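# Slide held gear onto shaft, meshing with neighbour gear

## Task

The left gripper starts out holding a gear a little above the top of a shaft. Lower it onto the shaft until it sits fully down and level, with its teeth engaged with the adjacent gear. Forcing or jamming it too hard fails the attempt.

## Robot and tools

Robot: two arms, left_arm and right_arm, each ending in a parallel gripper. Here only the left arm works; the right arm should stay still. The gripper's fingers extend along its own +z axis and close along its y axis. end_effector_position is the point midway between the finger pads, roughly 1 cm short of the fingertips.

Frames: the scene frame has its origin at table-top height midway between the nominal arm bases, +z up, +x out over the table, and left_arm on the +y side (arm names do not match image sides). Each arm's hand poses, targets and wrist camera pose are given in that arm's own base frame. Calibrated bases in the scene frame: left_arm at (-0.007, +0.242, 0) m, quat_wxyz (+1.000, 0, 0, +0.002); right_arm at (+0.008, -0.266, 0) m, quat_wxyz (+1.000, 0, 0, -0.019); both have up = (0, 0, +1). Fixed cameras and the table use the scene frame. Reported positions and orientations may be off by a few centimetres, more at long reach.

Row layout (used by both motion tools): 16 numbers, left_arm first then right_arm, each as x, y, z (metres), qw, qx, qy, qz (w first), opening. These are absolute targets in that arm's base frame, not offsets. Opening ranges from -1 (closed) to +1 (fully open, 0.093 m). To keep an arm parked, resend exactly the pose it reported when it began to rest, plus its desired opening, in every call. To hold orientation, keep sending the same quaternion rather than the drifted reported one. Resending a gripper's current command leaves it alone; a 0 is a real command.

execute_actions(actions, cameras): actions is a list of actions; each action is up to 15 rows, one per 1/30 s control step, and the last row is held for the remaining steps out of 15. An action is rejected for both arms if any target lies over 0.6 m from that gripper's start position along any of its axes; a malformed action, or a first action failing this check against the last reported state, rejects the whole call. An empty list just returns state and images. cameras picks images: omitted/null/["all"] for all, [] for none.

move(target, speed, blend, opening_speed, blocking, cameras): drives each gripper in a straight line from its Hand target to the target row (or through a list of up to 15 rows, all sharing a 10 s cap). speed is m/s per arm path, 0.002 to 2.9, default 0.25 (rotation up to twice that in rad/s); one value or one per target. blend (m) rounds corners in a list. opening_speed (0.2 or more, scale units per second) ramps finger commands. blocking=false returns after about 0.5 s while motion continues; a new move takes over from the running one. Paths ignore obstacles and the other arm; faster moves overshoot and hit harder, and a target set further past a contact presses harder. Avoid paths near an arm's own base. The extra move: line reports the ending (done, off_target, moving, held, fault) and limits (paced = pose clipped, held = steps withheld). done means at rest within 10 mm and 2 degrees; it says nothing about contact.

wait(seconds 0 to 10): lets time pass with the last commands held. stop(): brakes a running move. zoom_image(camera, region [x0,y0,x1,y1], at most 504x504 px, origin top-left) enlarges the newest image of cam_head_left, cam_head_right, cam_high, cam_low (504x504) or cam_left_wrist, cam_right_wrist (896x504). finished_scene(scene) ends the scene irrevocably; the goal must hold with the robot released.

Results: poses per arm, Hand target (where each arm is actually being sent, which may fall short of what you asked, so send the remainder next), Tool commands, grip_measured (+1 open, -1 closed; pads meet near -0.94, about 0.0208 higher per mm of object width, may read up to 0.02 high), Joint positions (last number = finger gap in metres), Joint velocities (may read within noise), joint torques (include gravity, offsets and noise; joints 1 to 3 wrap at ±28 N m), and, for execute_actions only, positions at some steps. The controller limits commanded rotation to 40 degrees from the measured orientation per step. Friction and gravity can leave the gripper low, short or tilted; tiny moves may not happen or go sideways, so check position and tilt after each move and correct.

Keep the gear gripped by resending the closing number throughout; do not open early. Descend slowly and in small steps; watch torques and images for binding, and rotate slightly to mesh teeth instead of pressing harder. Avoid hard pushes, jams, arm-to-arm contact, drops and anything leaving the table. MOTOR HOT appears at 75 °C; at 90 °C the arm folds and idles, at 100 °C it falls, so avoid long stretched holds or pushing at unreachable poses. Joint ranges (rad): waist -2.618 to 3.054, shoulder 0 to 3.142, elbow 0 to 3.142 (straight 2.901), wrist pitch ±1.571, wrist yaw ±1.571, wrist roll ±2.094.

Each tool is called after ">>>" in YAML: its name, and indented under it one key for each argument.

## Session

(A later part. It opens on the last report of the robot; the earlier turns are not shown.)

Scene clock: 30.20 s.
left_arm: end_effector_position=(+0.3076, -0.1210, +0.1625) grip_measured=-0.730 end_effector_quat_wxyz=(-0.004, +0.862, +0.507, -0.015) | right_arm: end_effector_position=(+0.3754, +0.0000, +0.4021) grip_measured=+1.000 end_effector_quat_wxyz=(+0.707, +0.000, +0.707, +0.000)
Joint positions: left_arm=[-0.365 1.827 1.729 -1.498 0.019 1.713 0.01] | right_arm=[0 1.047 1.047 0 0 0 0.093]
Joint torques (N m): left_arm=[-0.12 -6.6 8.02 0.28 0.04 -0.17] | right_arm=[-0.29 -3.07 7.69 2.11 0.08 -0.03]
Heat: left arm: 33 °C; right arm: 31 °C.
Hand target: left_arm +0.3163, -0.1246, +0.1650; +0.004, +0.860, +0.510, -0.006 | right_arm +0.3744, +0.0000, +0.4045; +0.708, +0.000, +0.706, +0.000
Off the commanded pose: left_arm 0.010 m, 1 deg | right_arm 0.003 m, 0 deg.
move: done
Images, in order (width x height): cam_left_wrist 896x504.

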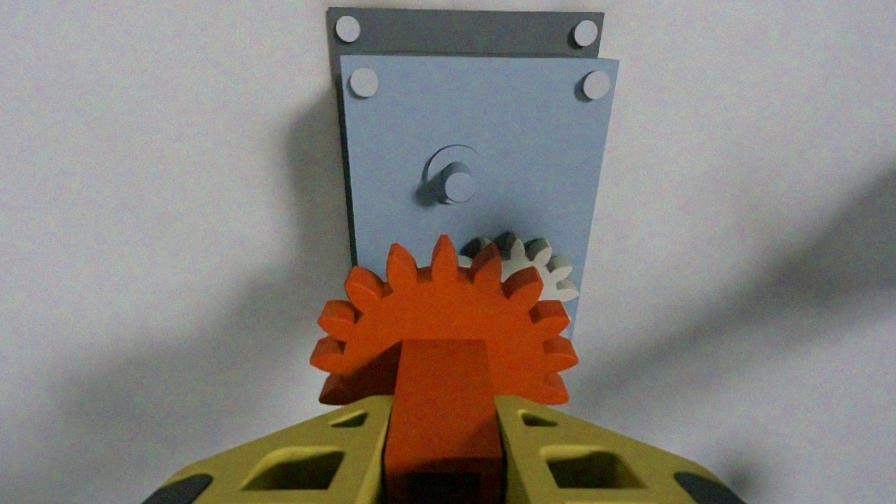

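>>> move:
  target:
    - [0.304,-0.108,0.165,0.004,0.860,0.510,-0.004,-0.925,0.3744,0,0.4045,0.708,0,0.706,0,1]
    - [0.288,-0.1455,0.160,0.004,0.860,0.510,-0.004,-0.925,0.3744,0,0.4045,0.708,0,0.706,0,1]
    - [0.288,-0.1455,0.138,0.004,0.860,0.510,-0.004,-0.925,0.3744,0,0.4045,0.708,0,0.706,0,1]
  speed: 0.08

>>> zoom_image:
  camera: "cam_low"
  region: [335, 220, 405, 290]

>>> zoom_image:
  camera: "cam_high"
  region: [160, 280, 280, 400]

>>> zoom_image:
  camera: "cam_left_wrist"
  region: [270, 80, 630, 440]

Scene clock: 73.33 s.
left_arm: end_effector_position=(+0.2880, -0.1456, +0.1316) grip_measured=-0.730 end_effector_quat_wxyz=(-0.010, +0.861, +0.508, -0.017) | right_arm: end_effector_position=(+0.3754, +0.0000, +0.4021) grip_measured=+1.000 end_effector_quat_wxyz=(+0.707, +0.000, +0.707, +0.000)
Joint positions: left_arm=[-0.459 1.796 1.568 -1.378 0.018 1.618 0.01] | right_arm=[0 1.047 1.047 0 0 0 0.093]
Joint torques (N m): left_arm=[-0.14 -10.99 4.26 0.33 0.02 -0.15] | right_arm=[-0.24 -3.04 7.56 2.11 0.07 -0.04]
Heat: left arm: 34 °C; right arm: 34 °C.
Hand target: left_arm +0.2879, -0.1455, +0.1379; +0.004, +0.860, +0.510, -0.004 | right_arm +0.3744, +0.0000, +0.4045; +0.708, +0.000, +0.706, +0.000
Off the commanded pose: left_arm 0.006 m, 2 deg | right_arm 0.003 m, 0 deg.
move: done

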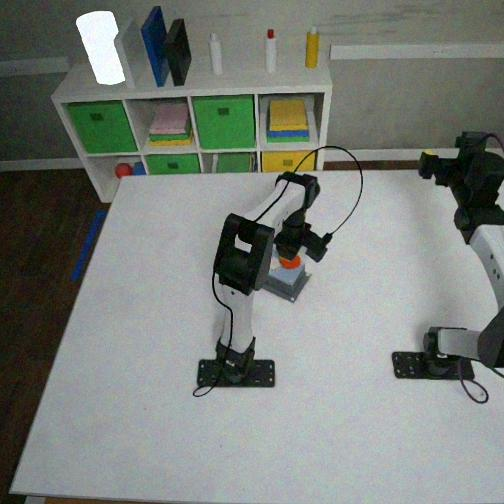

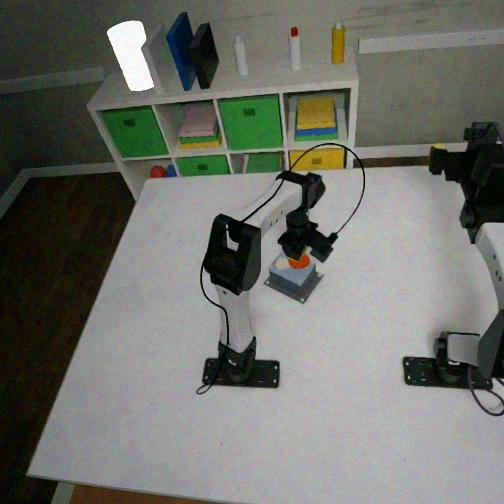

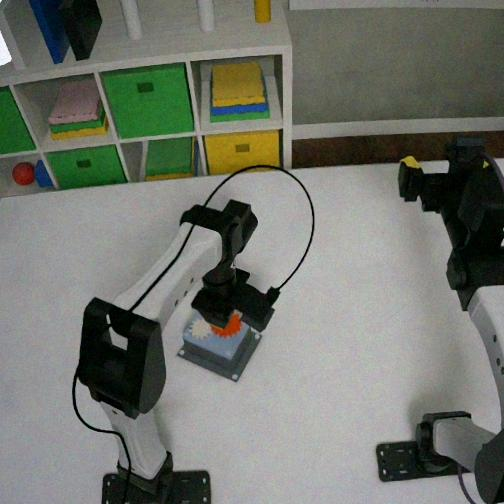

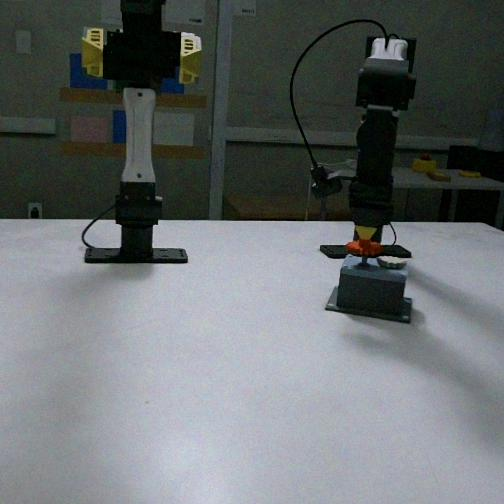

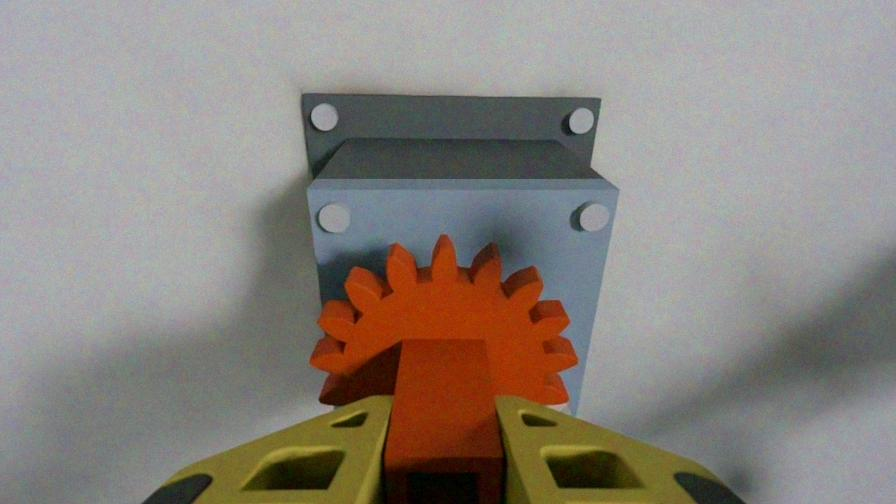

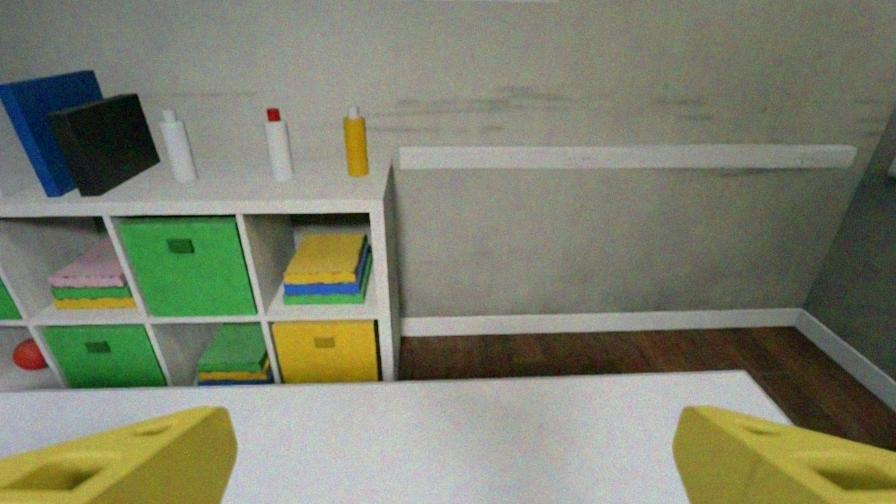

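Scaled by 7.200.

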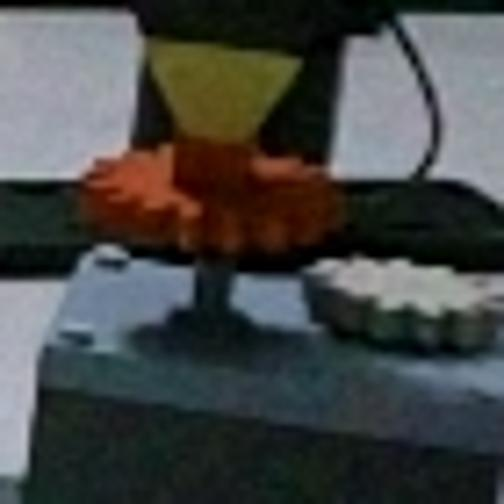

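Scaled by 4.200.

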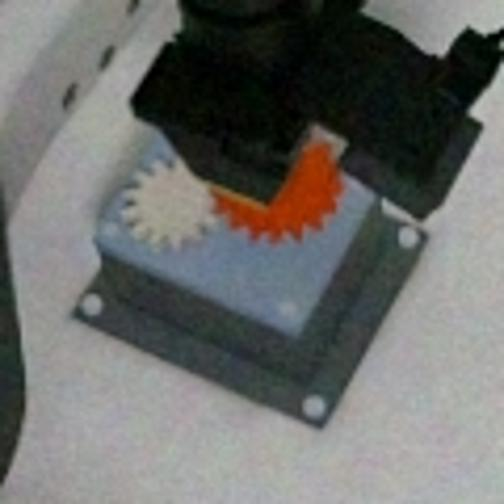

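Scaled by 1.400.

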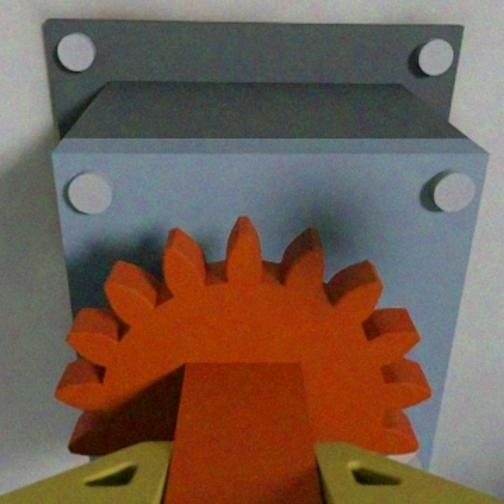

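>>> move:
  target: [0.2884,-0.1458,0.136,0.0124,0.860,0.510,0.0101,-0.925,0.3744,0,0.4045,0.708,0,0.706,0,1]
  speed: 0.05
  cameras: ["cam_low","cam_left_wrist"]

>>> zoom_image:
  camera: "cam_low"
  region: [335, 220, 405, 290]

Scene clock: 78.57 s.
left_arm: end_effector_position=(+0.2884, -0.1459, +0.1298) grip_measured=-0.730 end_effector_quat_wxyz=(+0.001, +0.861, +0.509, -0.006) | right_arm: end_effector_position=(+0.3754, +0.0000, +0.4021) grip_measured=+1.000 end_effector_quat_wxyz=(+0.707, +0.000, +0.707, +0.000)
Joint positions: left_arm=[-0.463 1.77 1.53 -1.336 0.011 1.61 0.01] | right_arm=[0 1.047 1.047 0 0 0 0.093]
Joint torques (N m): left_arm=[-0.46 -10.74 4.3 0.45 -0.08 -0.17] | right_arm=[-0.31 -3.18 7.58 2.12 0.06 -0.04]
Heat: left arm: 36 °C; right arm: 34 °C.
Hand target: left_arm +0.2884, -0.1457, +0.1360; +0.012, +0.860, +0.510, +0.010 | right_arm +0.3744, +0.0000, +0.4045; +0.708, +0.000, +0.706, +0.000
Off the commanded pose: left_arm 0.006 m, 2 deg | right_arm 0.003 m, 0 deg.
move: done
Images, in order (width x height): cam_low 504x504, cam_left_wrist 896x504.

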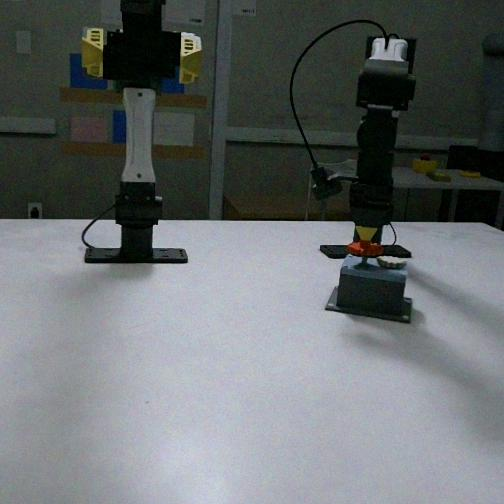

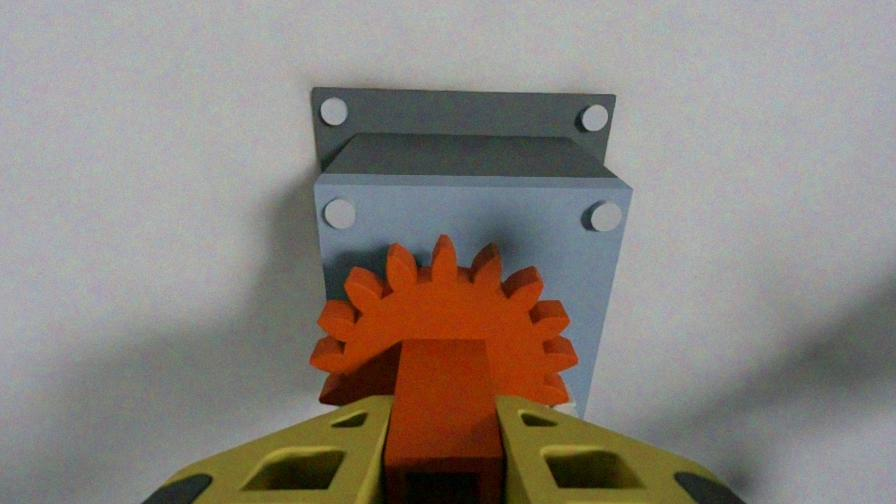

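Scaled by 7.200.

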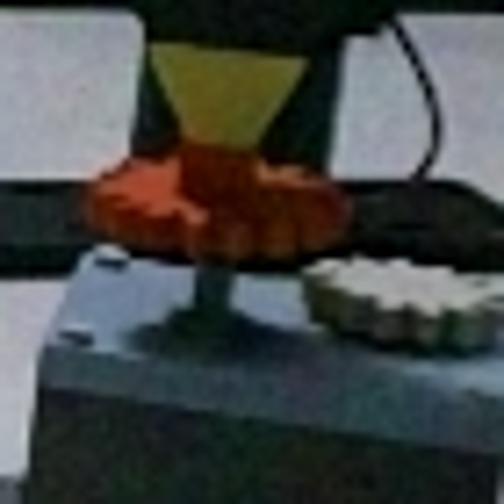

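>>> move:
  target: [0.2871,-0.1463,0.133,0.0124,0.860,0.510,0.0101,-0.925,0.3744,0,0.4045,0.708,0,0.706,0,1]
  speed: 0.03
  cameras: ["cam_low","cam_left_wrist"]

>>> zoom_image:
  camera: "cam_low"
  region: [335, 220, 405, 290]

Scene clock: 81.53 s.
left_arm: end_effector_position=(+0.2872, -0.1457, +0.1267) grip_measured=-0.730 end_effector_quat_wxyz=(+0.000, +0.860, +0.510, -0.006) | right_arm: end_effector_position=(+0.3754, +0.0000, +0.4021) grip_measured=+1.000 end_effector_quat_wxyz=(+0.707, +0.000, +0.707, +0.000)
Joint positions: left_arm=[-0.464 1.766 1.513 -1.323 0.011 1.607 0.01] | right_arm=[0 1.047 1.047 0 0 0 0.093]
Joint torques (N m): left_arm=[-0.64 -10.74 4.33 0.38 -0.09 -0.17] | right_arm=[-0.24 -3.02 7.51 2.13 0.08 -0.04]
Heat: left arm: 36 °C; right arm: 34 °C.
Hand target: left_arm +0.2870, -0.1463, +0.1330; +0.012, +0.860, +0.510, +0.010 | right_arm +0.3744, +0.0000, +0.4045; +0.708, +0.000, +0.706, +0.000
Off the commanded pose: left_arm 0.006 m, 2 deg | right_arm 0.003 m, 0 deg.
move: done
Images, in order (width x height): cam_low 504x504, cam_left_wrist 896x504.

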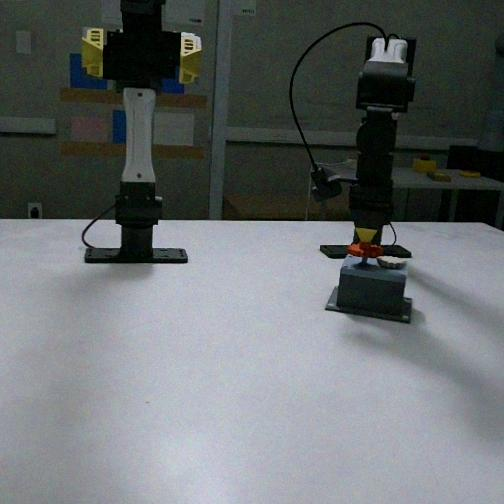

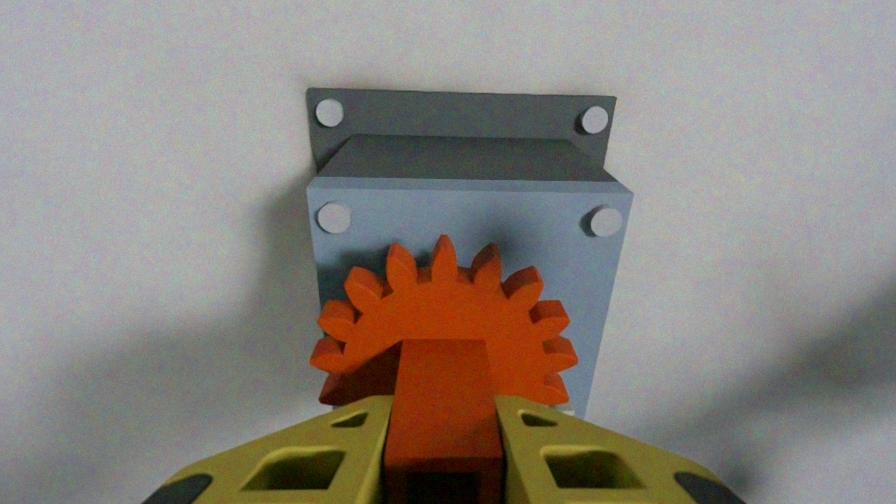

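Scaled by 7.200.

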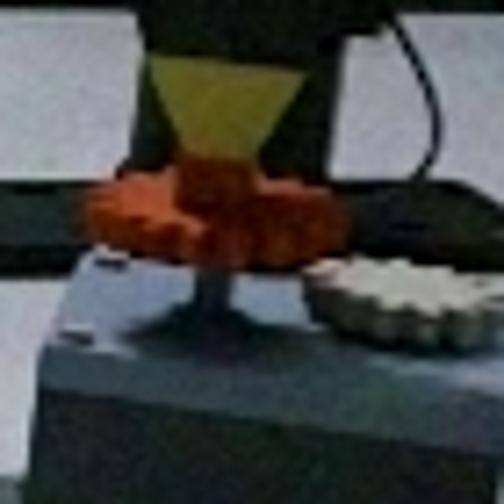

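>>> move:
  target: [0.2871,-0.1463,0.130,0.0124,0.860,0.510,0.0101,-0.925,0.3744,0,0.4045,0.708,0,0.706,0,1]
  speed: 0.02
  cameras: ["cam_low","cam_left_wrist"]

>>> zoom_image:
  camera: "cam_low"
  region: [335, 220, 405, 290]

>>> move:
  target: [0.2871,-0.1463,0.128,0.0124,0.860,0.510,0.0101,-0.925,0.3744,0,0.4045,0.708,0,0.706,0,1]
  speed: 0.02
  cameras: ["cam_low","cam_left_wrist"]

>>> zoom_image:
  camera: "cam_low"
  region: [335, 220, 405, 290]

Scene clock: 84.03 s.
left_arm: end_effector_position=(+0.2872, -0.1458, +0.1238) grip_measured=-0.730 end_effector_quat_wxyz=(+0.001, +0.860, +0.510, -0.006) | right_arm: end_effector_position=(+0.3754, +0.0000, +0.4021) grip_measured=+1.000 end_effector_quat_wxyz=(+0.707, +0.000, +0.707, +0.000)
Joint positions: left_arm=[-0.464 1.766 1.501 -1.311 0.011 1.607 0.01] | right_arm=[0 1.047 1.047 0 0 0 0.093]
Joint torques (N m): left_arm=[-0.62 -10.67 4.33 0.45 -0.08 -0.17] | right_arm=[-0.31 -3.06 7.49 2.13 0.04 -0.03]
Heat: left arm: 37 °C; right arm: 34 °C.
Hand target: left_arm +0.2871, -0.1463, +0.1299; +0.012, +0.860, +0.510, +0.010 | right_arm +0.3744, +0.0000, +0.4045; +0.708, +0.000, +0.706, +0.000
Off the commanded pose: left_arm 0.006 m, 2 deg | right_arm 0.003 m, 0 deg.
move: done
Images, in order (width x height): cam_low 504x504, cam_left_wrist 896x504.

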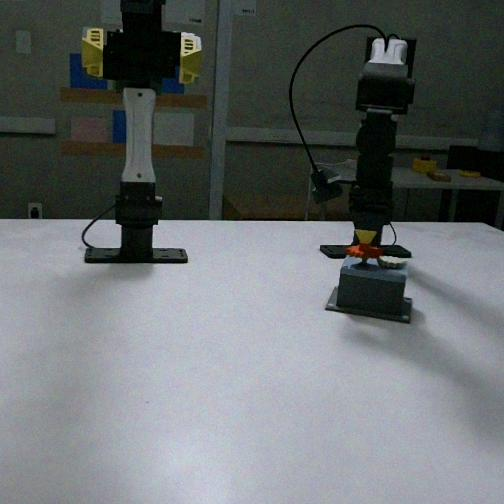

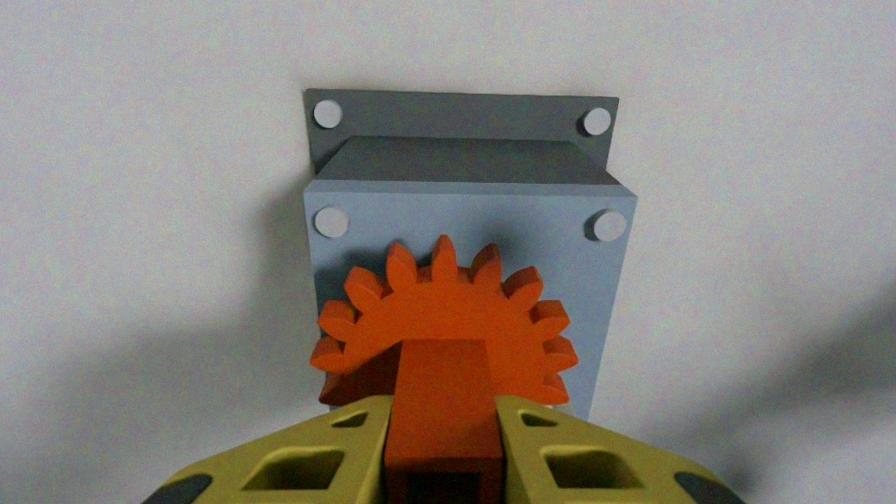

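Scaled by 7.200.

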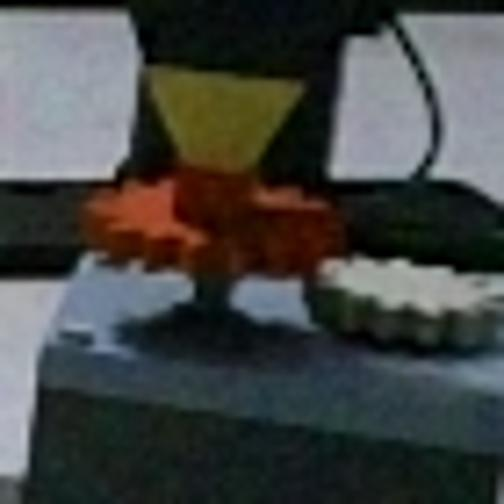

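Scene clock: 84.77 s.
left_arm: end_effector_position=(+0.2871, -0.1457, +0.1219) grip_measured=-0.730 end_effector_quat_wxyz=(+0.001, +0.860, +0.510, -0.006) | right_arm: end_effector_position=(+0.3754, +0.0000, +0.4021) grip_measured=+1.000 end_effector_quat_wxyz=(+0.707, +0.000, +0.707, +0.000)
Joint positions: left_arm=[-0.464 1.766 1.493 -1.303 0.011 1.607 0.01] | right_arm=[0 1.047 1.047 0 0 0 0.093]
Joint torques (N m): left_arm=[-0.64 -10.63 4.31 0.43 -0.08 -0.17] | right_arm=[-0.32 -2.99 7.61 2.11 0.11 -0.03]
Heat: left arm: 38 °C; right arm: 34 °C.
Hand target: left_arm +0.2871, -0.1463, +0.1280; +0.012, +0.860, +0.510, +0.010 | right_arm +0.3744, +0.0000, +0.4045; +0.708, +0.000, +0.706, +0.000
Off the commanded pose: left_arm 0.006 m, 2 deg | right_arm 0.003 m, 0 deg.
move: done
Images, in order (width x height): cam_low 504x504, cam_left_wrist 896x504.

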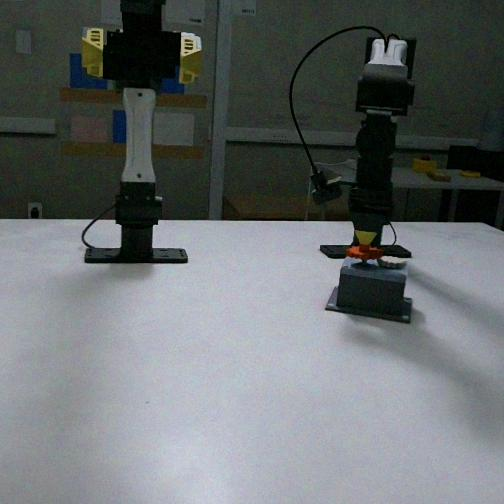

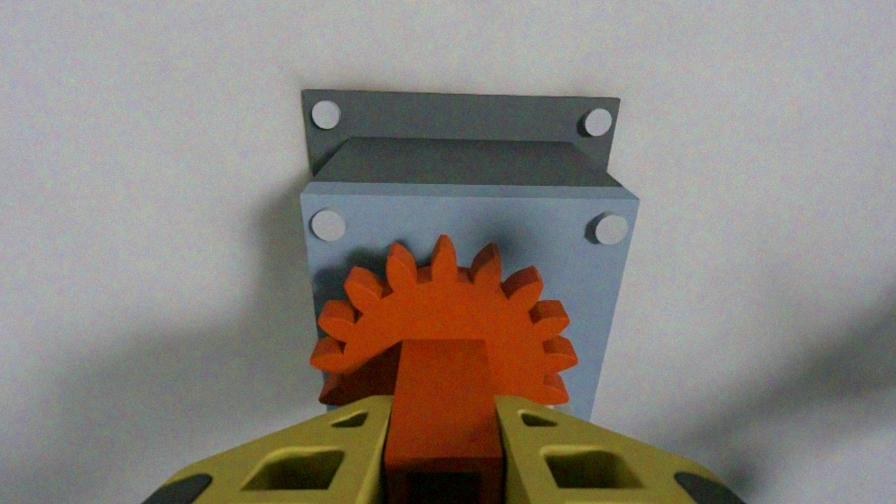

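Scaled by 7.200.

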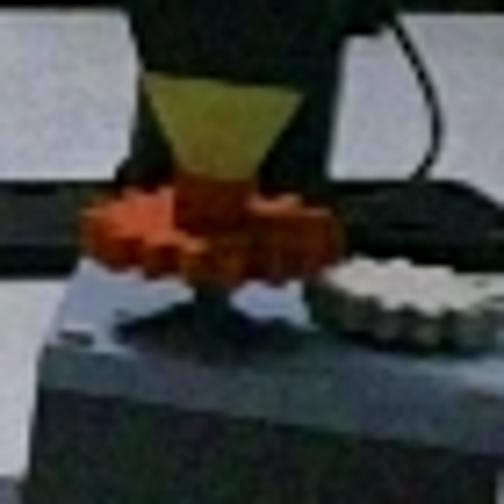

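>>> move:
  target: [0.2871,-0.1463,0.126,0.0124,0.860,0.510,0.0101,-0.925,0.3744,0,0.4045,0.708,0,0.706,0,1]
  speed: 0.02
  cameras: ["cam_low","cam_high","cam_left_wrist"]

>>> zoom_image:
  camera: "cam_low"
  region: [335, 220, 405, 290]

>>> zoom_image:
  camera: "cam_high"
  region: [180, 300, 260, 380]

Scene clock: 86.57 s.
left_arm: end_effector_position=(+0.2878, -0.1460, +0.1209) grip_measured=-0.730 end_effector_quat_wxyz=(+0.002, +0.860, +0.510, -0.005) | right_arm: end_effector_position=(+0.3754, +0.0000, +0.4021) grip_measured=+1.000 end_effector_quat_wxyz=(+0.707, +0.000, +0.707, +0.000)
Joint positions: left_arm=[-0.464 1.765 1.488 -1.295 0.01 1.607 0.01] | right_arm=[0 1.047 1.047 0 0 0 0.093]
Joint torques (N m): left_arm=[-0.61 -10.56 4.15 0.43 -0.08 -0.17] | right_arm=[-0.38 -3.08 7.46 2.11 0.07 -0.02]
Heat: left arm: 38 °C; right arm: 34 °C.
Hand target: left_arm +0.2871, -0.1463, +0.1260; +0.012, +0.860, +0.510, +0.010 | right_arm +0.3744, +0.0000, +0.4045; +0.708, +0.000, +0.706, +0.000
Off the commanded pose: left_arm 0.005 m, 2 deg | right_arm 0.003 m, 0 deg.
move: done
Images, in order (width x height): cam_high 504x504, cam_low 504x504, cam_left_wrist 896x504.

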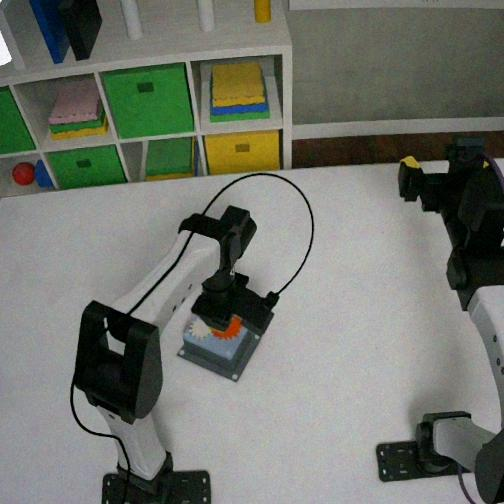

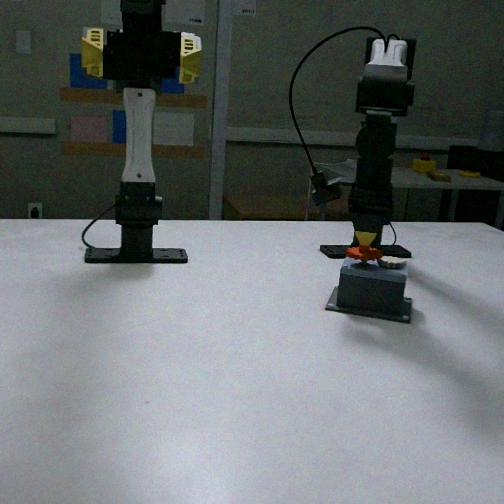

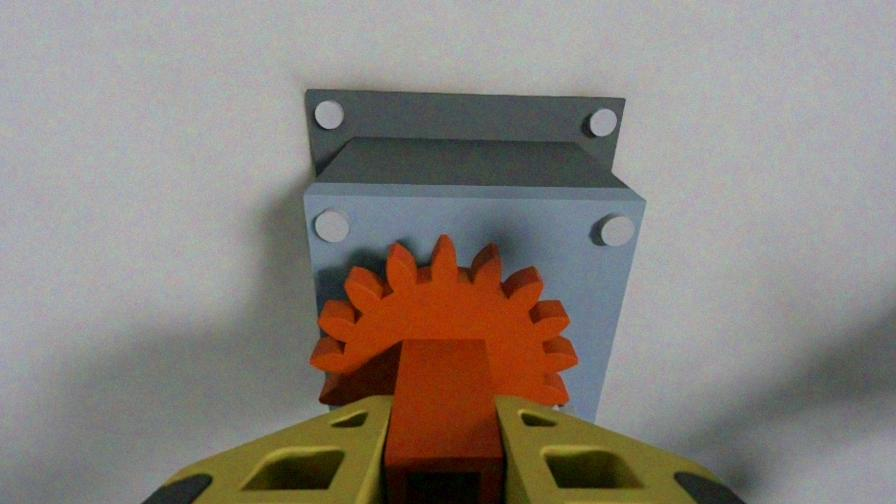

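Scaled by 7.200.

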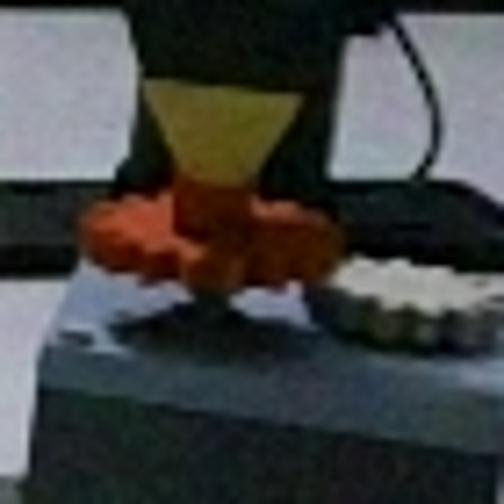

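Scaled by 6.300.

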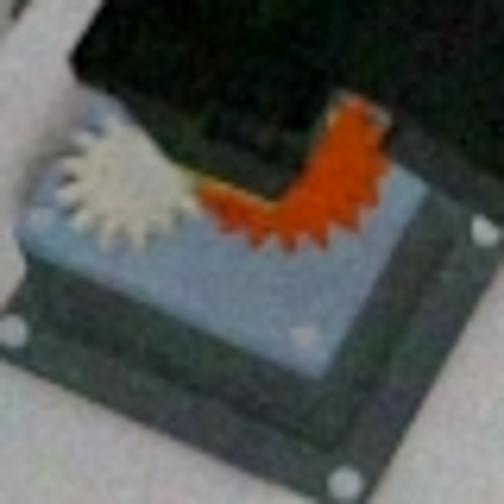

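>>> move:
  target: [0.2878,-0.1467,0.126,0.0124,0.860,0.510,0.0101,-0.925,0.3744,0,0.4045,0.708,0,0.706,0,1]
  speed: 0.01
  cameras: ["cam_left_wrist"]

Scene clock: 88.17 s.
left_arm: end_effector_position=(+0.2879, -0.1460, +0.1209) grip_measured=-0.730 end_effector_quat_wxyz=(+0.003, +0.860, +0.510, -0.004) | right_arm: end_effector_position=(+0.3754, +0.0000, +0.4021) grip_measured=+1.000 end_effector_quat_wxyz=(+0.707, +0.000, +0.707, +0.000)
Joint positions: left_arm=[-0.464 1.765 1.488 -1.295 0.01 1.607 0.01] | right_arm=[0 1.047 1.047 0 0 0 0.093]
Joint torques (N m): left_arm=[-0.64 -10.28 4.41 0.44 -0.08 -0.16] | right_arm=[-0.25 -3.04 7.58 2.12 0.05 -0.06]
Heat: left arm: 38 °C; right arm: 35 °C.
Hand target: left_arm +0.2878, -0.1467, +0.1260; +0.012, +0.860, +0.510, +0.010 | right_arm +0.3744, +0.0000, +0.4045; +0.708, +0.000, +0.706, +0.000
Off the commanded pose: left_arm 0.005 m, 2 deg | right_arm 0.003 m, 0 deg.
move: done
Images, in order (width x height): cam_left_wrist 896x504.

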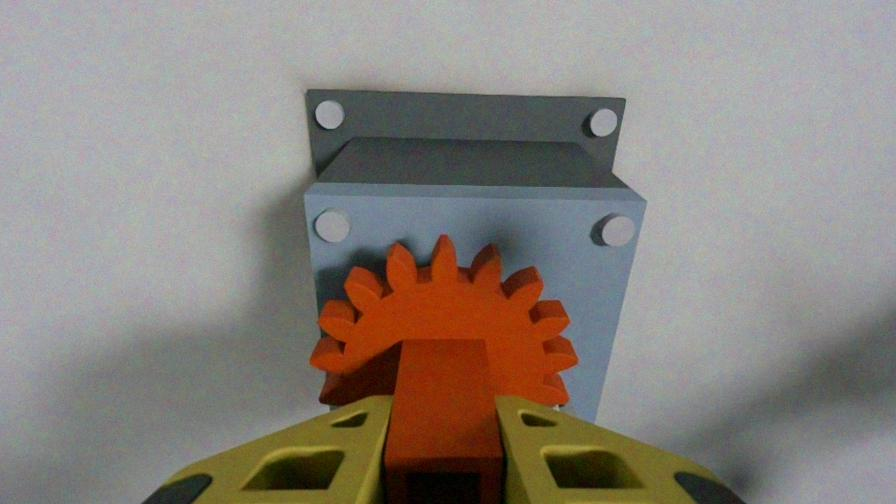

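>>> move:
  target: [0.2880,-0.1467,0.1245,0.0124,0.860,0.510,0.0101,-0.925,0.3744,0,0.4045,0.708,0,0.706,0,1]
  speed: 0.01
  cameras: []

Scene clock: 89.60 s.
left_arm: end_effector_position=(+0.2881, -0.1461, +0.1209) grip_measured=-0.730 end_effector_quat_wxyz=(+0.003, +0.860, +0.510, -0.004) | right_arm: end_effector_position=(+0.3754, +0.0000, +0.4021) grip_measured=+1.000 end_effector_quat_wxyz=(+0.707, +0.000, +0.707, +0.000)
Joint positions: left_arm=[-0.464 1.765 1.488 -1.294 0.01 1.607 0.01] | right_arm=[0 1.047 1.047 0 0 0 0.093]
Joint torques (N m): left_arm=[-0.61 -10.21 4.04 0.49 -0.08 -0.15] | right_arm=[-0.34 -3.11 7.61 2.14 0.09 -0.04]
Heat: left arm: 38 °C; right arm: 35 °C.
Hand target: left_arm +0.2880, -0.1468, +0.1245; +0.012, +0.860, +0.510, +0.010 | right_arm +0.3744, +0.0000, +0.4045; +0.708, +0.000, +0.706, +0.000
Off the commanded pose: left_arm 0.004 m, 2 deg | right_arm 0.003 m, 0 deg.
move: done
No camera images: "cameras" was empty.

>>> move:
  target: [0.2885,-0.1470,0.1245,0.0124,0.860,0.510,0.0101,-0.925,0.3744,0,0.4045,0.708,0,0.706,0,1]
  speed: 0.01
  cameras: []

>>> move:
  target: [0.2890,-0.1473,0.1245,0.0124,0.860,0.510,0.0101,-0.925,0.3744,0,0.4045,0.708,0,0.706,0,1]
  speed: 0.01
  cameras: ["cam_low"]

>>> zoom_image:
  camera: "cam_low"
  region: [335, 220, 405, 290]

Scene clock: 95.87 s.
left_arm: end_effector_position=(+0.2881, -0.1461, +0.1209) grip_measured=-0.730 end_effector_quat_wxyz=(+0.003, +0.860, +0.510, -0.004) | right_arm: end_effector_position=(+0.3754, +0.0000, +0.4021) grip_measured=+1.000 end_effector_quat_wxyz=(+0.707, +0.000, +0.707, +0.000)
Joint positions: left_arm=[-0.464 1.765 1.488 -1.294 0.01 1.607 0.01] | right_arm=[0 1.047 1.047 0 0 0 0.093]
Joint torques (N m): left_arm=[-0.64 -10.02 4.22 0.48 -0.08 -0.16] | right_arm=[-0.34 -3.06 7.58 2.1 0.05 -0.03]
Heat: left arm: 39 °C; right arm: 35 °C.
Hand target: left_arm +0.2885, -0.1471, +0.1246; +0.012, +0.860, +0.510, +0.010 | right_arm +0.3744, +0.0000, +0.4045; +0.708, +0.000, +0.706, +0.000
Off the commanded pose: left_arm 0.004 m, 2 deg | right_arm 0.003 m, 0 deg.
move: done
No camera images: "cameras" was empty.

Scene clock: 96.57 s.
left_arm: end_effector_position=(+0.2881, -0.1461, +0.1209) grip_measured=-0.730 end_effector_quat_wxyz=(+0.003, +0.860, +0.510, -0.004) | right_arm: end_effector_position=(+0.3754, +0.0000, +0.4021) grip_measured=+1.000 end_effector_quat_wxyz=(+0.707, +0.000, +0.707, +0.000)
Joint positions: left_arm=[-0.464 1.765 1.488 -1.294 0.01 1.607 0.01] | right_arm=[0 1.047 1.047 0 0 0 0.093]
Joint torques (N m): left_arm=[-0.62 -9.85 4.44 0.48 -0.08 -0.16] | right_arm=[-0.21 -3.1 7.56 2.1 0.07 -0.05]
Heat: left arm: 39 °C; right arm: 35 °C.
Hand target: left_arm +0.2890, -0.1474, +0.1246; +0.012, +0.860, +0.510, +0.010 | right_arm +0.3744, +0.0000, +0.4045; +0.708, +0.000, +0.706, +0.000
Off the commanded pose: left_arm 0.004 m, 2 deg | right_arm 0.003 m, 0 deg.
move: done
Images, in order (width x height): cam_low 504x504.

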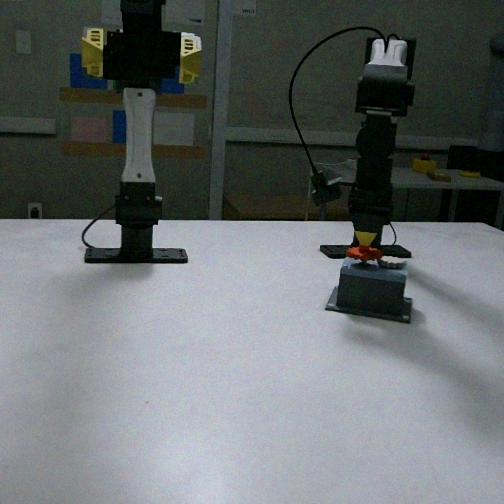

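Scaled by 7.200.

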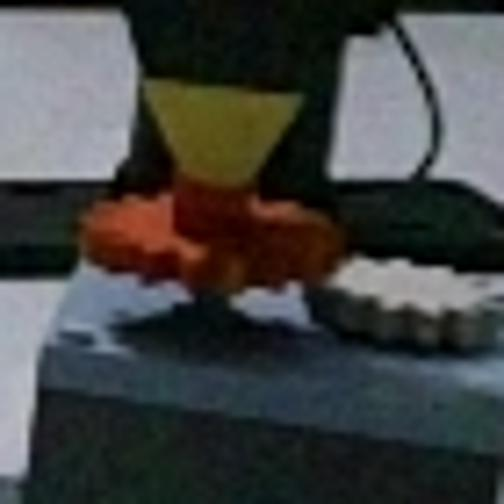

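>>> move:
  target: [0.2881,-0.1465,0.1270,0.0124,0.860,0.510,0.0101,-0.925,0.3744,0,0.4045,0.708,0,0.706,0,1]
  speed: 0.01
  cameras: []

>>> move:
  target: [0.2890,-0.1470,0.1270,0.0124,0.860,0.510,0.0101,-0.925,0.3744,0,0.4045,0.708,0,0.706,0,1]
  speed: 0.01
  cameras: []

Scene clock: 98.57 s.
left_arm: end_effector_position=(+0.2881, -0.1461, +0.1209) grip_measured=-0.730 end_effector_quat_wxyz=(+0.003, +0.860, +0.510, -0.004) | right_arm: end_effector_position=(+0.3754, +0.0000, +0.4021) grip_measured=+1.000 end_effector_quat_wxyz=(+0.707, +0.000, +0.707, +0.000)
Joint positions: left_arm=[-0.464 1.765 1.488 -1.294 0.01 1.607 0.01] | right_arm=[0 1.047 1.047 0 0 0 0.093]
Joint torques (N m): left_arm=[-0.55 -10.25 4.77 0.39 -0.08 -0.15] | right_arm=[-0.35 -3.11 7.51 2.1 0.06 -0.03]
Heat: left arm: 39 °C; right arm: 35 °C.
Hand target: left_arm +0.2881, -0.1465, +0.1270; +0.012, +0.860, +0.510, +0.010 | right_arm +0.3744, +0.0000, +0.4045; +0.708, +0.000, +0.706, +0.000
Off the commanded pose: left_arm 0.006 m, 2 deg | right_arm 0.003 m, 0 deg.
move: done
No camera images: "cameras" was empty.

Scene clock: 99.27 s.
left_arm: end_effector_position=(+0.2881, -0.1461, +0.1209) grip_measured=-0.730 end_effector_quat_wxyz=(+0.003, +0.860, +0.510, -0.004) | right_arm: end_effector_position=(+0.3754, +0.0000, +0.4021) grip_measured=+1.000 end_effector_quat_wxyz=(+0.707, +0.000, +0.707, +0.000)
Joint positions: left_arm=[-0.464 1.765 1.488 -1.294 0.01 1.607 0.01] | right_arm=[0 1.047 1.047 0 0 0 0.093]
Joint torques (N m): left_arm=[-0.57 -9.94 5.12 0.38 -0.08 -0.15] | right_arm=[-0.17 -3.04 7.53 2.12 0.08 -0.04]
Heat: left arm: 39 °C; right arm: 35 °C.
Hand target: left_arm +0.2890, -0.1470, +0.1270; +0.013, +0.860, +0.510, +0.010 | right_arm +0.3744, +0.0000, +0.4045; +0.708, +0.000, +0.706, +0.000
Off the commanded pose: left_arm 0.006 m, 2 deg | right_arm 0.003 m, 0 deg.
move: done
No camera images: "cameras" was empty.

>>> move:
  target:
    - [0.2881,-0.1465,0.133,0.0124,0.860,0.510,0.0101,-0.925,0.3744,0,0.4045,0.708,0,0.706,0,1]
    - [0.2886,-0.1470,0.131,0.0124,0.860,0.510,0.0101,-0.925,0.3744,0,0.4045,0.708,0,0.706,0,1]
  speed: 0.03
  cameras: ["cam_low","cam_left_wrist"]

>>> zoom_image:
  camera: "cam_low"
  region: [335, 220, 405, 290]

>>> zoom_image:
  camera: "cam_left_wrist"
  region: [290, 80, 650, 440]

Scene clock: 101.70 s.
left_arm: end_effector_position=(+0.2881, -0.1461, +0.1209) grip_measured=-0.730 end_effector_quat_wxyz=(+0.003, +0.860, +0.510, -0.004) | right_arm: end_effector_position=(+0.3754, +0.0000, +0.4021) grip_measured=+1.000 end_effector_quat_wxyz=(+0.707, +0.000, +0.707, +0.000)
Joint positions: left_arm=[-0.464 1.765 1.488 -1.294 0.01 1.607 0.01] | right_arm=[0 1.047 1.047 0 0 0 0.093]
Joint torques (N m): left_arm=[-0.59 -10.11 6.17 0.23 -0.08 -0.16] | right_arm=[-0.32 -3.11 7.64 2.1 0.08 -0.03]
Heat: left arm: 39 °C; right arm: 35 °C.
Hand target: left_arm +0.2885, -0.1470, +0.1309; +0.013, +0.860, +0.510, +0.010 | right_arm +0.3744, +0.0000, +0.4045; +0.708, +0.000, +0.706, +0.000
Off the commanded pose: left_arm 0.010 m, 2 deg | right_arm 0.003 m, 0 deg.
move: done
Images, in order (width x height): cam_low 504x504, cam_left_wrist 896x504.

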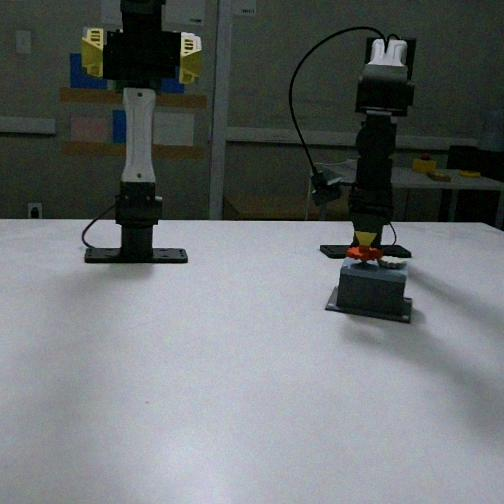

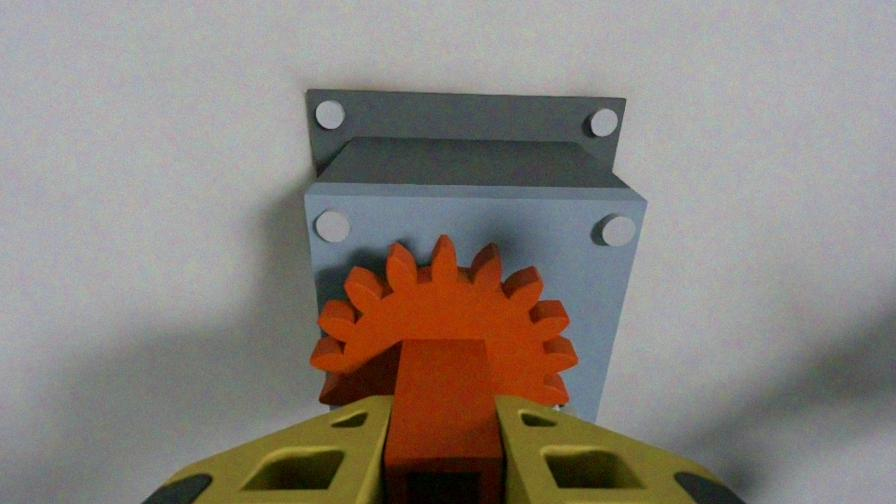

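Scaled by 7.200.

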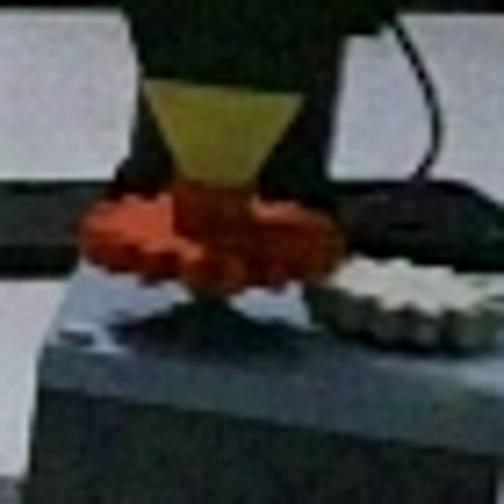

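Scaled by 1.400.

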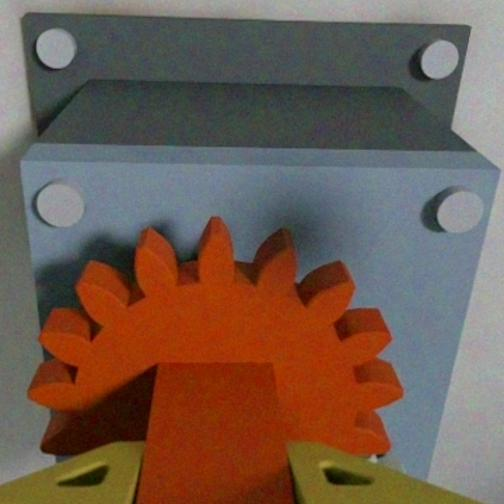

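>>> move:
  target: [0.2885,-0.1468,0.138,0.0124,0.860,0.510,0.0101,-0.925,0.3744,0,0.4045,0.708,0,0.706,0,1]
  speed: 0.03
  cameras: []

Scene clock: 103.57 s.
left_arm: end_effector_position=(+0.2867, -0.1453, +0.1209) grip_measured=-0.730 end_effector_quat_wxyz=(+0.000, +0.860, +0.510, -0.006) | right_arm: end_effector_position=(+0.3754, +0.0000, +0.4021) grip_measured=+1.000 end_effector_quat_wxyz=(+0.707, +0.000, +0.707, +0.000)
Joint positions: left_arm=[-0.464 1.765 1.488 -1.3 0.009 1.607 0.01] | right_arm=[0 1.047 1.047 0 0 0 0.093]
Joint torques (N m): left_arm=[-0.58 -10.25 8.18 -0.01 -0.06 -0.15] | right_arm=[-0.25 -3 7.56 2.11 0.07 -0.02]
Heat: left arm: 40 °C; right arm: 35 °C.
Hand target: left_arm +0.2881, -0.1467, +0.1377; +0.013, +0.860, +0.510, +0.010 | right_arm +0.3744, +0.0000, +0.4045; +0.708, +0.000, +0.706, +0.000
Off the commanded pose: left_arm 0.017 m, 2 deg | right_arm 0.003 m, 0 deg.
move: off_target (left_arm)
No camera images: "cameras" was empty.

>>> move:
  target: [0.2885,-0.1468,0.143,0.0124,0.860,0.510,0.0101,-0.925,0.3744,0,0.4045,0.708,0,0.706,0,1]
  speed: 0.03
  cameras: []

Scene clock: 105.03 s.
left_arm: end_effector_position=(+0.2862, -0.1450, +0.1260) grip_measured=-0.730 end_effector_quat_wxyz=(-0.001, +0.860, +0.510, -0.006) | right_arm: end_effector_position=(+0.3754, +0.0000, +0.4021) grip_measured=+1.000 end_effector_quat_wxyz=(+0.707, +0.000, +0.707, +0.000)
Joint positions: left_arm=[-0.464 1.765 1.508 -1.324 0.009 1.607 0.01] | right_arm=[0 1.047 1.047 0 0 0 0.093]
Joint torques (N m): left_arm=[-0.57 -10.21 8.16 0.03 -0.06 -0.15] | right_arm=[-0.4 -3.1 7.5 2.14 0.07 -0.03]
Heat: left arm: 40 °C; right arm: 35 °C.
Hand target: left_arm +0.2882, -0.1467, +0.1427; +0.013, +0.860, +0.510, +0.010 | right_arm +0.3744, +0.0000, +0.4045; +0.708, +0.000, +0.706, +0.000
Off the commanded pose: left_arm 0.017 m, 2 deg | right_arm 0.003 m, 0 deg.
move: off_target (left_arm)
No camera images: "cameras" was empty.

>>> move:
  target: [0.2888,-0.1472,0.130,0.0124,0.860,0.510,0.0101,-0.925,0.3744,0,0.4045,0.708,0,0.706,0,1]
  speed: 0.03
  cameras: ["cam_left_wrist"]

Scene clock: 106.83 s.
left_arm: end_effector_position=(+0.2886, -0.1462, +0.1260) grip_measured=-0.730 end_effector_quat_wxyz=(+0.003, +0.860, +0.510, -0.003) | right_arm: end_effector_position=(+0.3754, +0.0000, +0.4021) grip_measured=+1.000 end_effector_quat_wxyz=(+0.707, +0.000, +0.707, +0.000)
Joint positions: left_arm=[-0.464 1.765 1.508 -1.313 0.009 1.607 0.01] | right_arm=[0 1.047 1.047 0 0 0 0.093]
Joint torques (N m): left_arm=[-0.65 -9.96 4.45 0.44 -0.07 -0.16] | right_arm=[-0.42 -3.08 7.61 2.12 0.09 -0.04]
Heat: left arm: 40 °C; right arm: 35 °C.
Hand target: left_arm +0.2888, -0.1472, +0.1301; +0.012, +0.860, +0.510, +0.010 | right_arm +0.3744, +0.0000, +0.4045; +0.708, +0.000, +0.706, +0.000
Off the commanded pose: left_arm 0.004 m, 2 deg | right_arm 0.003 m, 0 deg.
move: done
Images, in order (width x height): cam_left_wrist 896x504.

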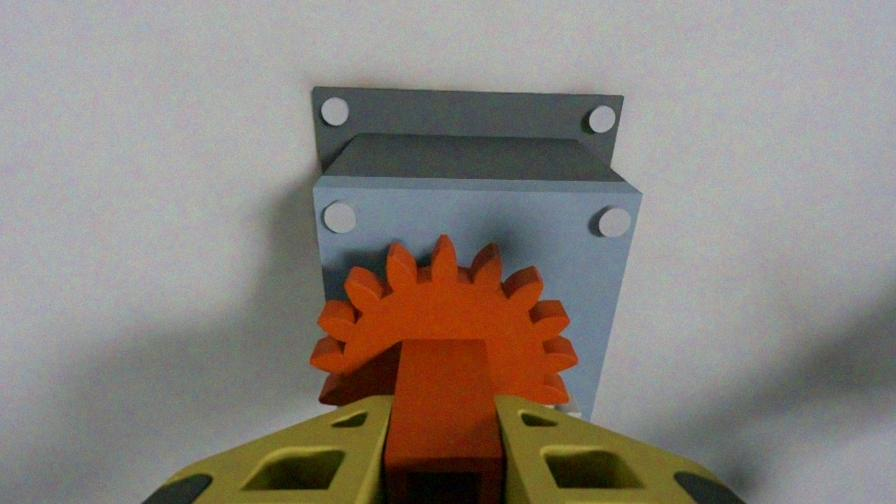

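>>> move:
  target:
    - [0.2888,-0.1472,0.124,0.0124,0.860,0.510,0.0101,-0.925,0.3744,0,0.4045,0.708,0,0.706,0,1]
    - [0.2883,-0.1469,0.120,0.0124,0.860,0.510,0.0101,-0.925,0.3744,0,0.4045,0.708,0,0.706,0,1]
  speed: 0.015
  cameras: []

>>> move:
  target: [0.2878,-0.1460,0.120,0.0124,0.860,0.510,0.0101,-0.925,0.3744,0,0.4045,0.708,0,0.706,0,1]
  speed: 0.01
  cameras: []

>>> move:
  target: [0.2873,-0.1450,0.120,0.0124,0.860,0.510,0.0101,-0.925,0.3744,0,0.4045,0.708,0,0.706,0,1]
  speed: 0.01
  cameras: []

Scene clock: 114.47 s.
left_arm: end_effector_position=(+0.2879, -0.1452, +0.1160) grip_measured=-0.730 end_effector_quat_wxyz=(+0.001, +0.860, +0.510, -0.003) | right_arm: end_effector_position=(+0.3754, +0.0000, +0.4021) grip_measured=+1.000 end_effector_quat_wxyz=(+0.707, +0.000, +0.707, +0.000)
Joint positions: left_arm=[-0.464 1.765 1.469 -1.276 0.006 1.607 0.01] | right_arm=[0 1.047 1.047 0 0 0 0.093]
Joint torques (N m): left_arm=[-0.64 -10.03 4.37 0.49 -0.03 -0.16] | right_arm=[-0.29 -3.11 7.56 2.1 0.07 -0.04]
Heat: left arm: 40 °C; right arm: 36 °C.
Hand target: left_arm +0.2883, -0.1469, +0.1200; +0.012, +0.860, +0.510, +0.010 | right_arm +0.3744, +0.0000, +0.4045; +0.708, +0.000, +0.706, +0.000
Off the commanded pose: left_arm 0.004 m, 2 deg | right_arm 0.003 m, 0 deg.
move: done
No camera images: "cameras" was empty.

Scene clock: 115.17 s.
left_arm: end_effector_position=(+0.2879, -0.1452, +0.1160) grip_measured=-0.730 end_effector_quat_wxyz=(+0.001, +0.860, +0.510, -0.003) | right_arm: end_effector_position=(+0.3754, +0.0000, +0.4021) grip_measured=+1.000 end_effector_quat_wxyz=(+0.707, +0.000, +0.707, +0.000)
Joint positions: left_arm=[-0.464 1.765 1.469 -1.276 0.006 1.607 0.01] | right_arm=[0 1.047 1.047 0 0 0 0.093]
Joint torques (N m): left_arm=[-0.44 -10.3 4.01 0.48 -0.03 -0.14] | right_arm=[-0.29 -3.04 7.49 2.13 0.09 -0.05]
Heat: left arm: 40 °C; right arm: 36 °C.
Hand target: left_arm +0.2877, -0.1460, +0.1200; +0.012, +0.860, +0.510, +0.010 | right_arm +0.3744, +0.0000, +0.4045; +0.708, +0.000, +0.706, +0.000
Off the commanded pose: left_arm 0.004 m, 2 deg | right_arm 0.003 m, 0 deg.
move: done
No camera images: "cameras" was empty.

Scene clock: 115.87 s.
left_arm: end_effector_position=(+0.2875, -0.1449, +0.1141) grip_measured=-0.730 end_effector_quat_wxyz=(+0.000, +0.860, +0.510, -0.003) | right_arm: end_effector_position=(+0.3754, +0.0000, +0.4021) grip_measured=+1.000 end_effector_quat_wxyz=(+0.707, +0.000, +0.707, +0.000)
Joint positions: left_arm=[-0.464 1.765 1.461 -1.27 0.005 1.607 0.01] | right_arm=[0 1.047 1.047 0 0 0 0.093]
Joint torques (N m): left_arm=[-0.31 -10.63 4.27 0.43 -0.03 -0.12] | right_arm=[-0.25 -2.93 7.6 2.13 0.09 -0.03]
Heat: left arm: 41 °C; right arm: 36 °C.
Hand target: left_arm +0.2872, -0.1450, +0.1199; +0.012, +0.860, +0.510, +0.010 | right_arm +0.3744, +0.0000, +0.4045; +0.708, +0.000, +0.706, +0.000
Off the commanded pose: left_arm 0.006 m, 2 deg | right_arm 0.003 m, 0 deg.
move: done
No camera images: "cameras" was empty.


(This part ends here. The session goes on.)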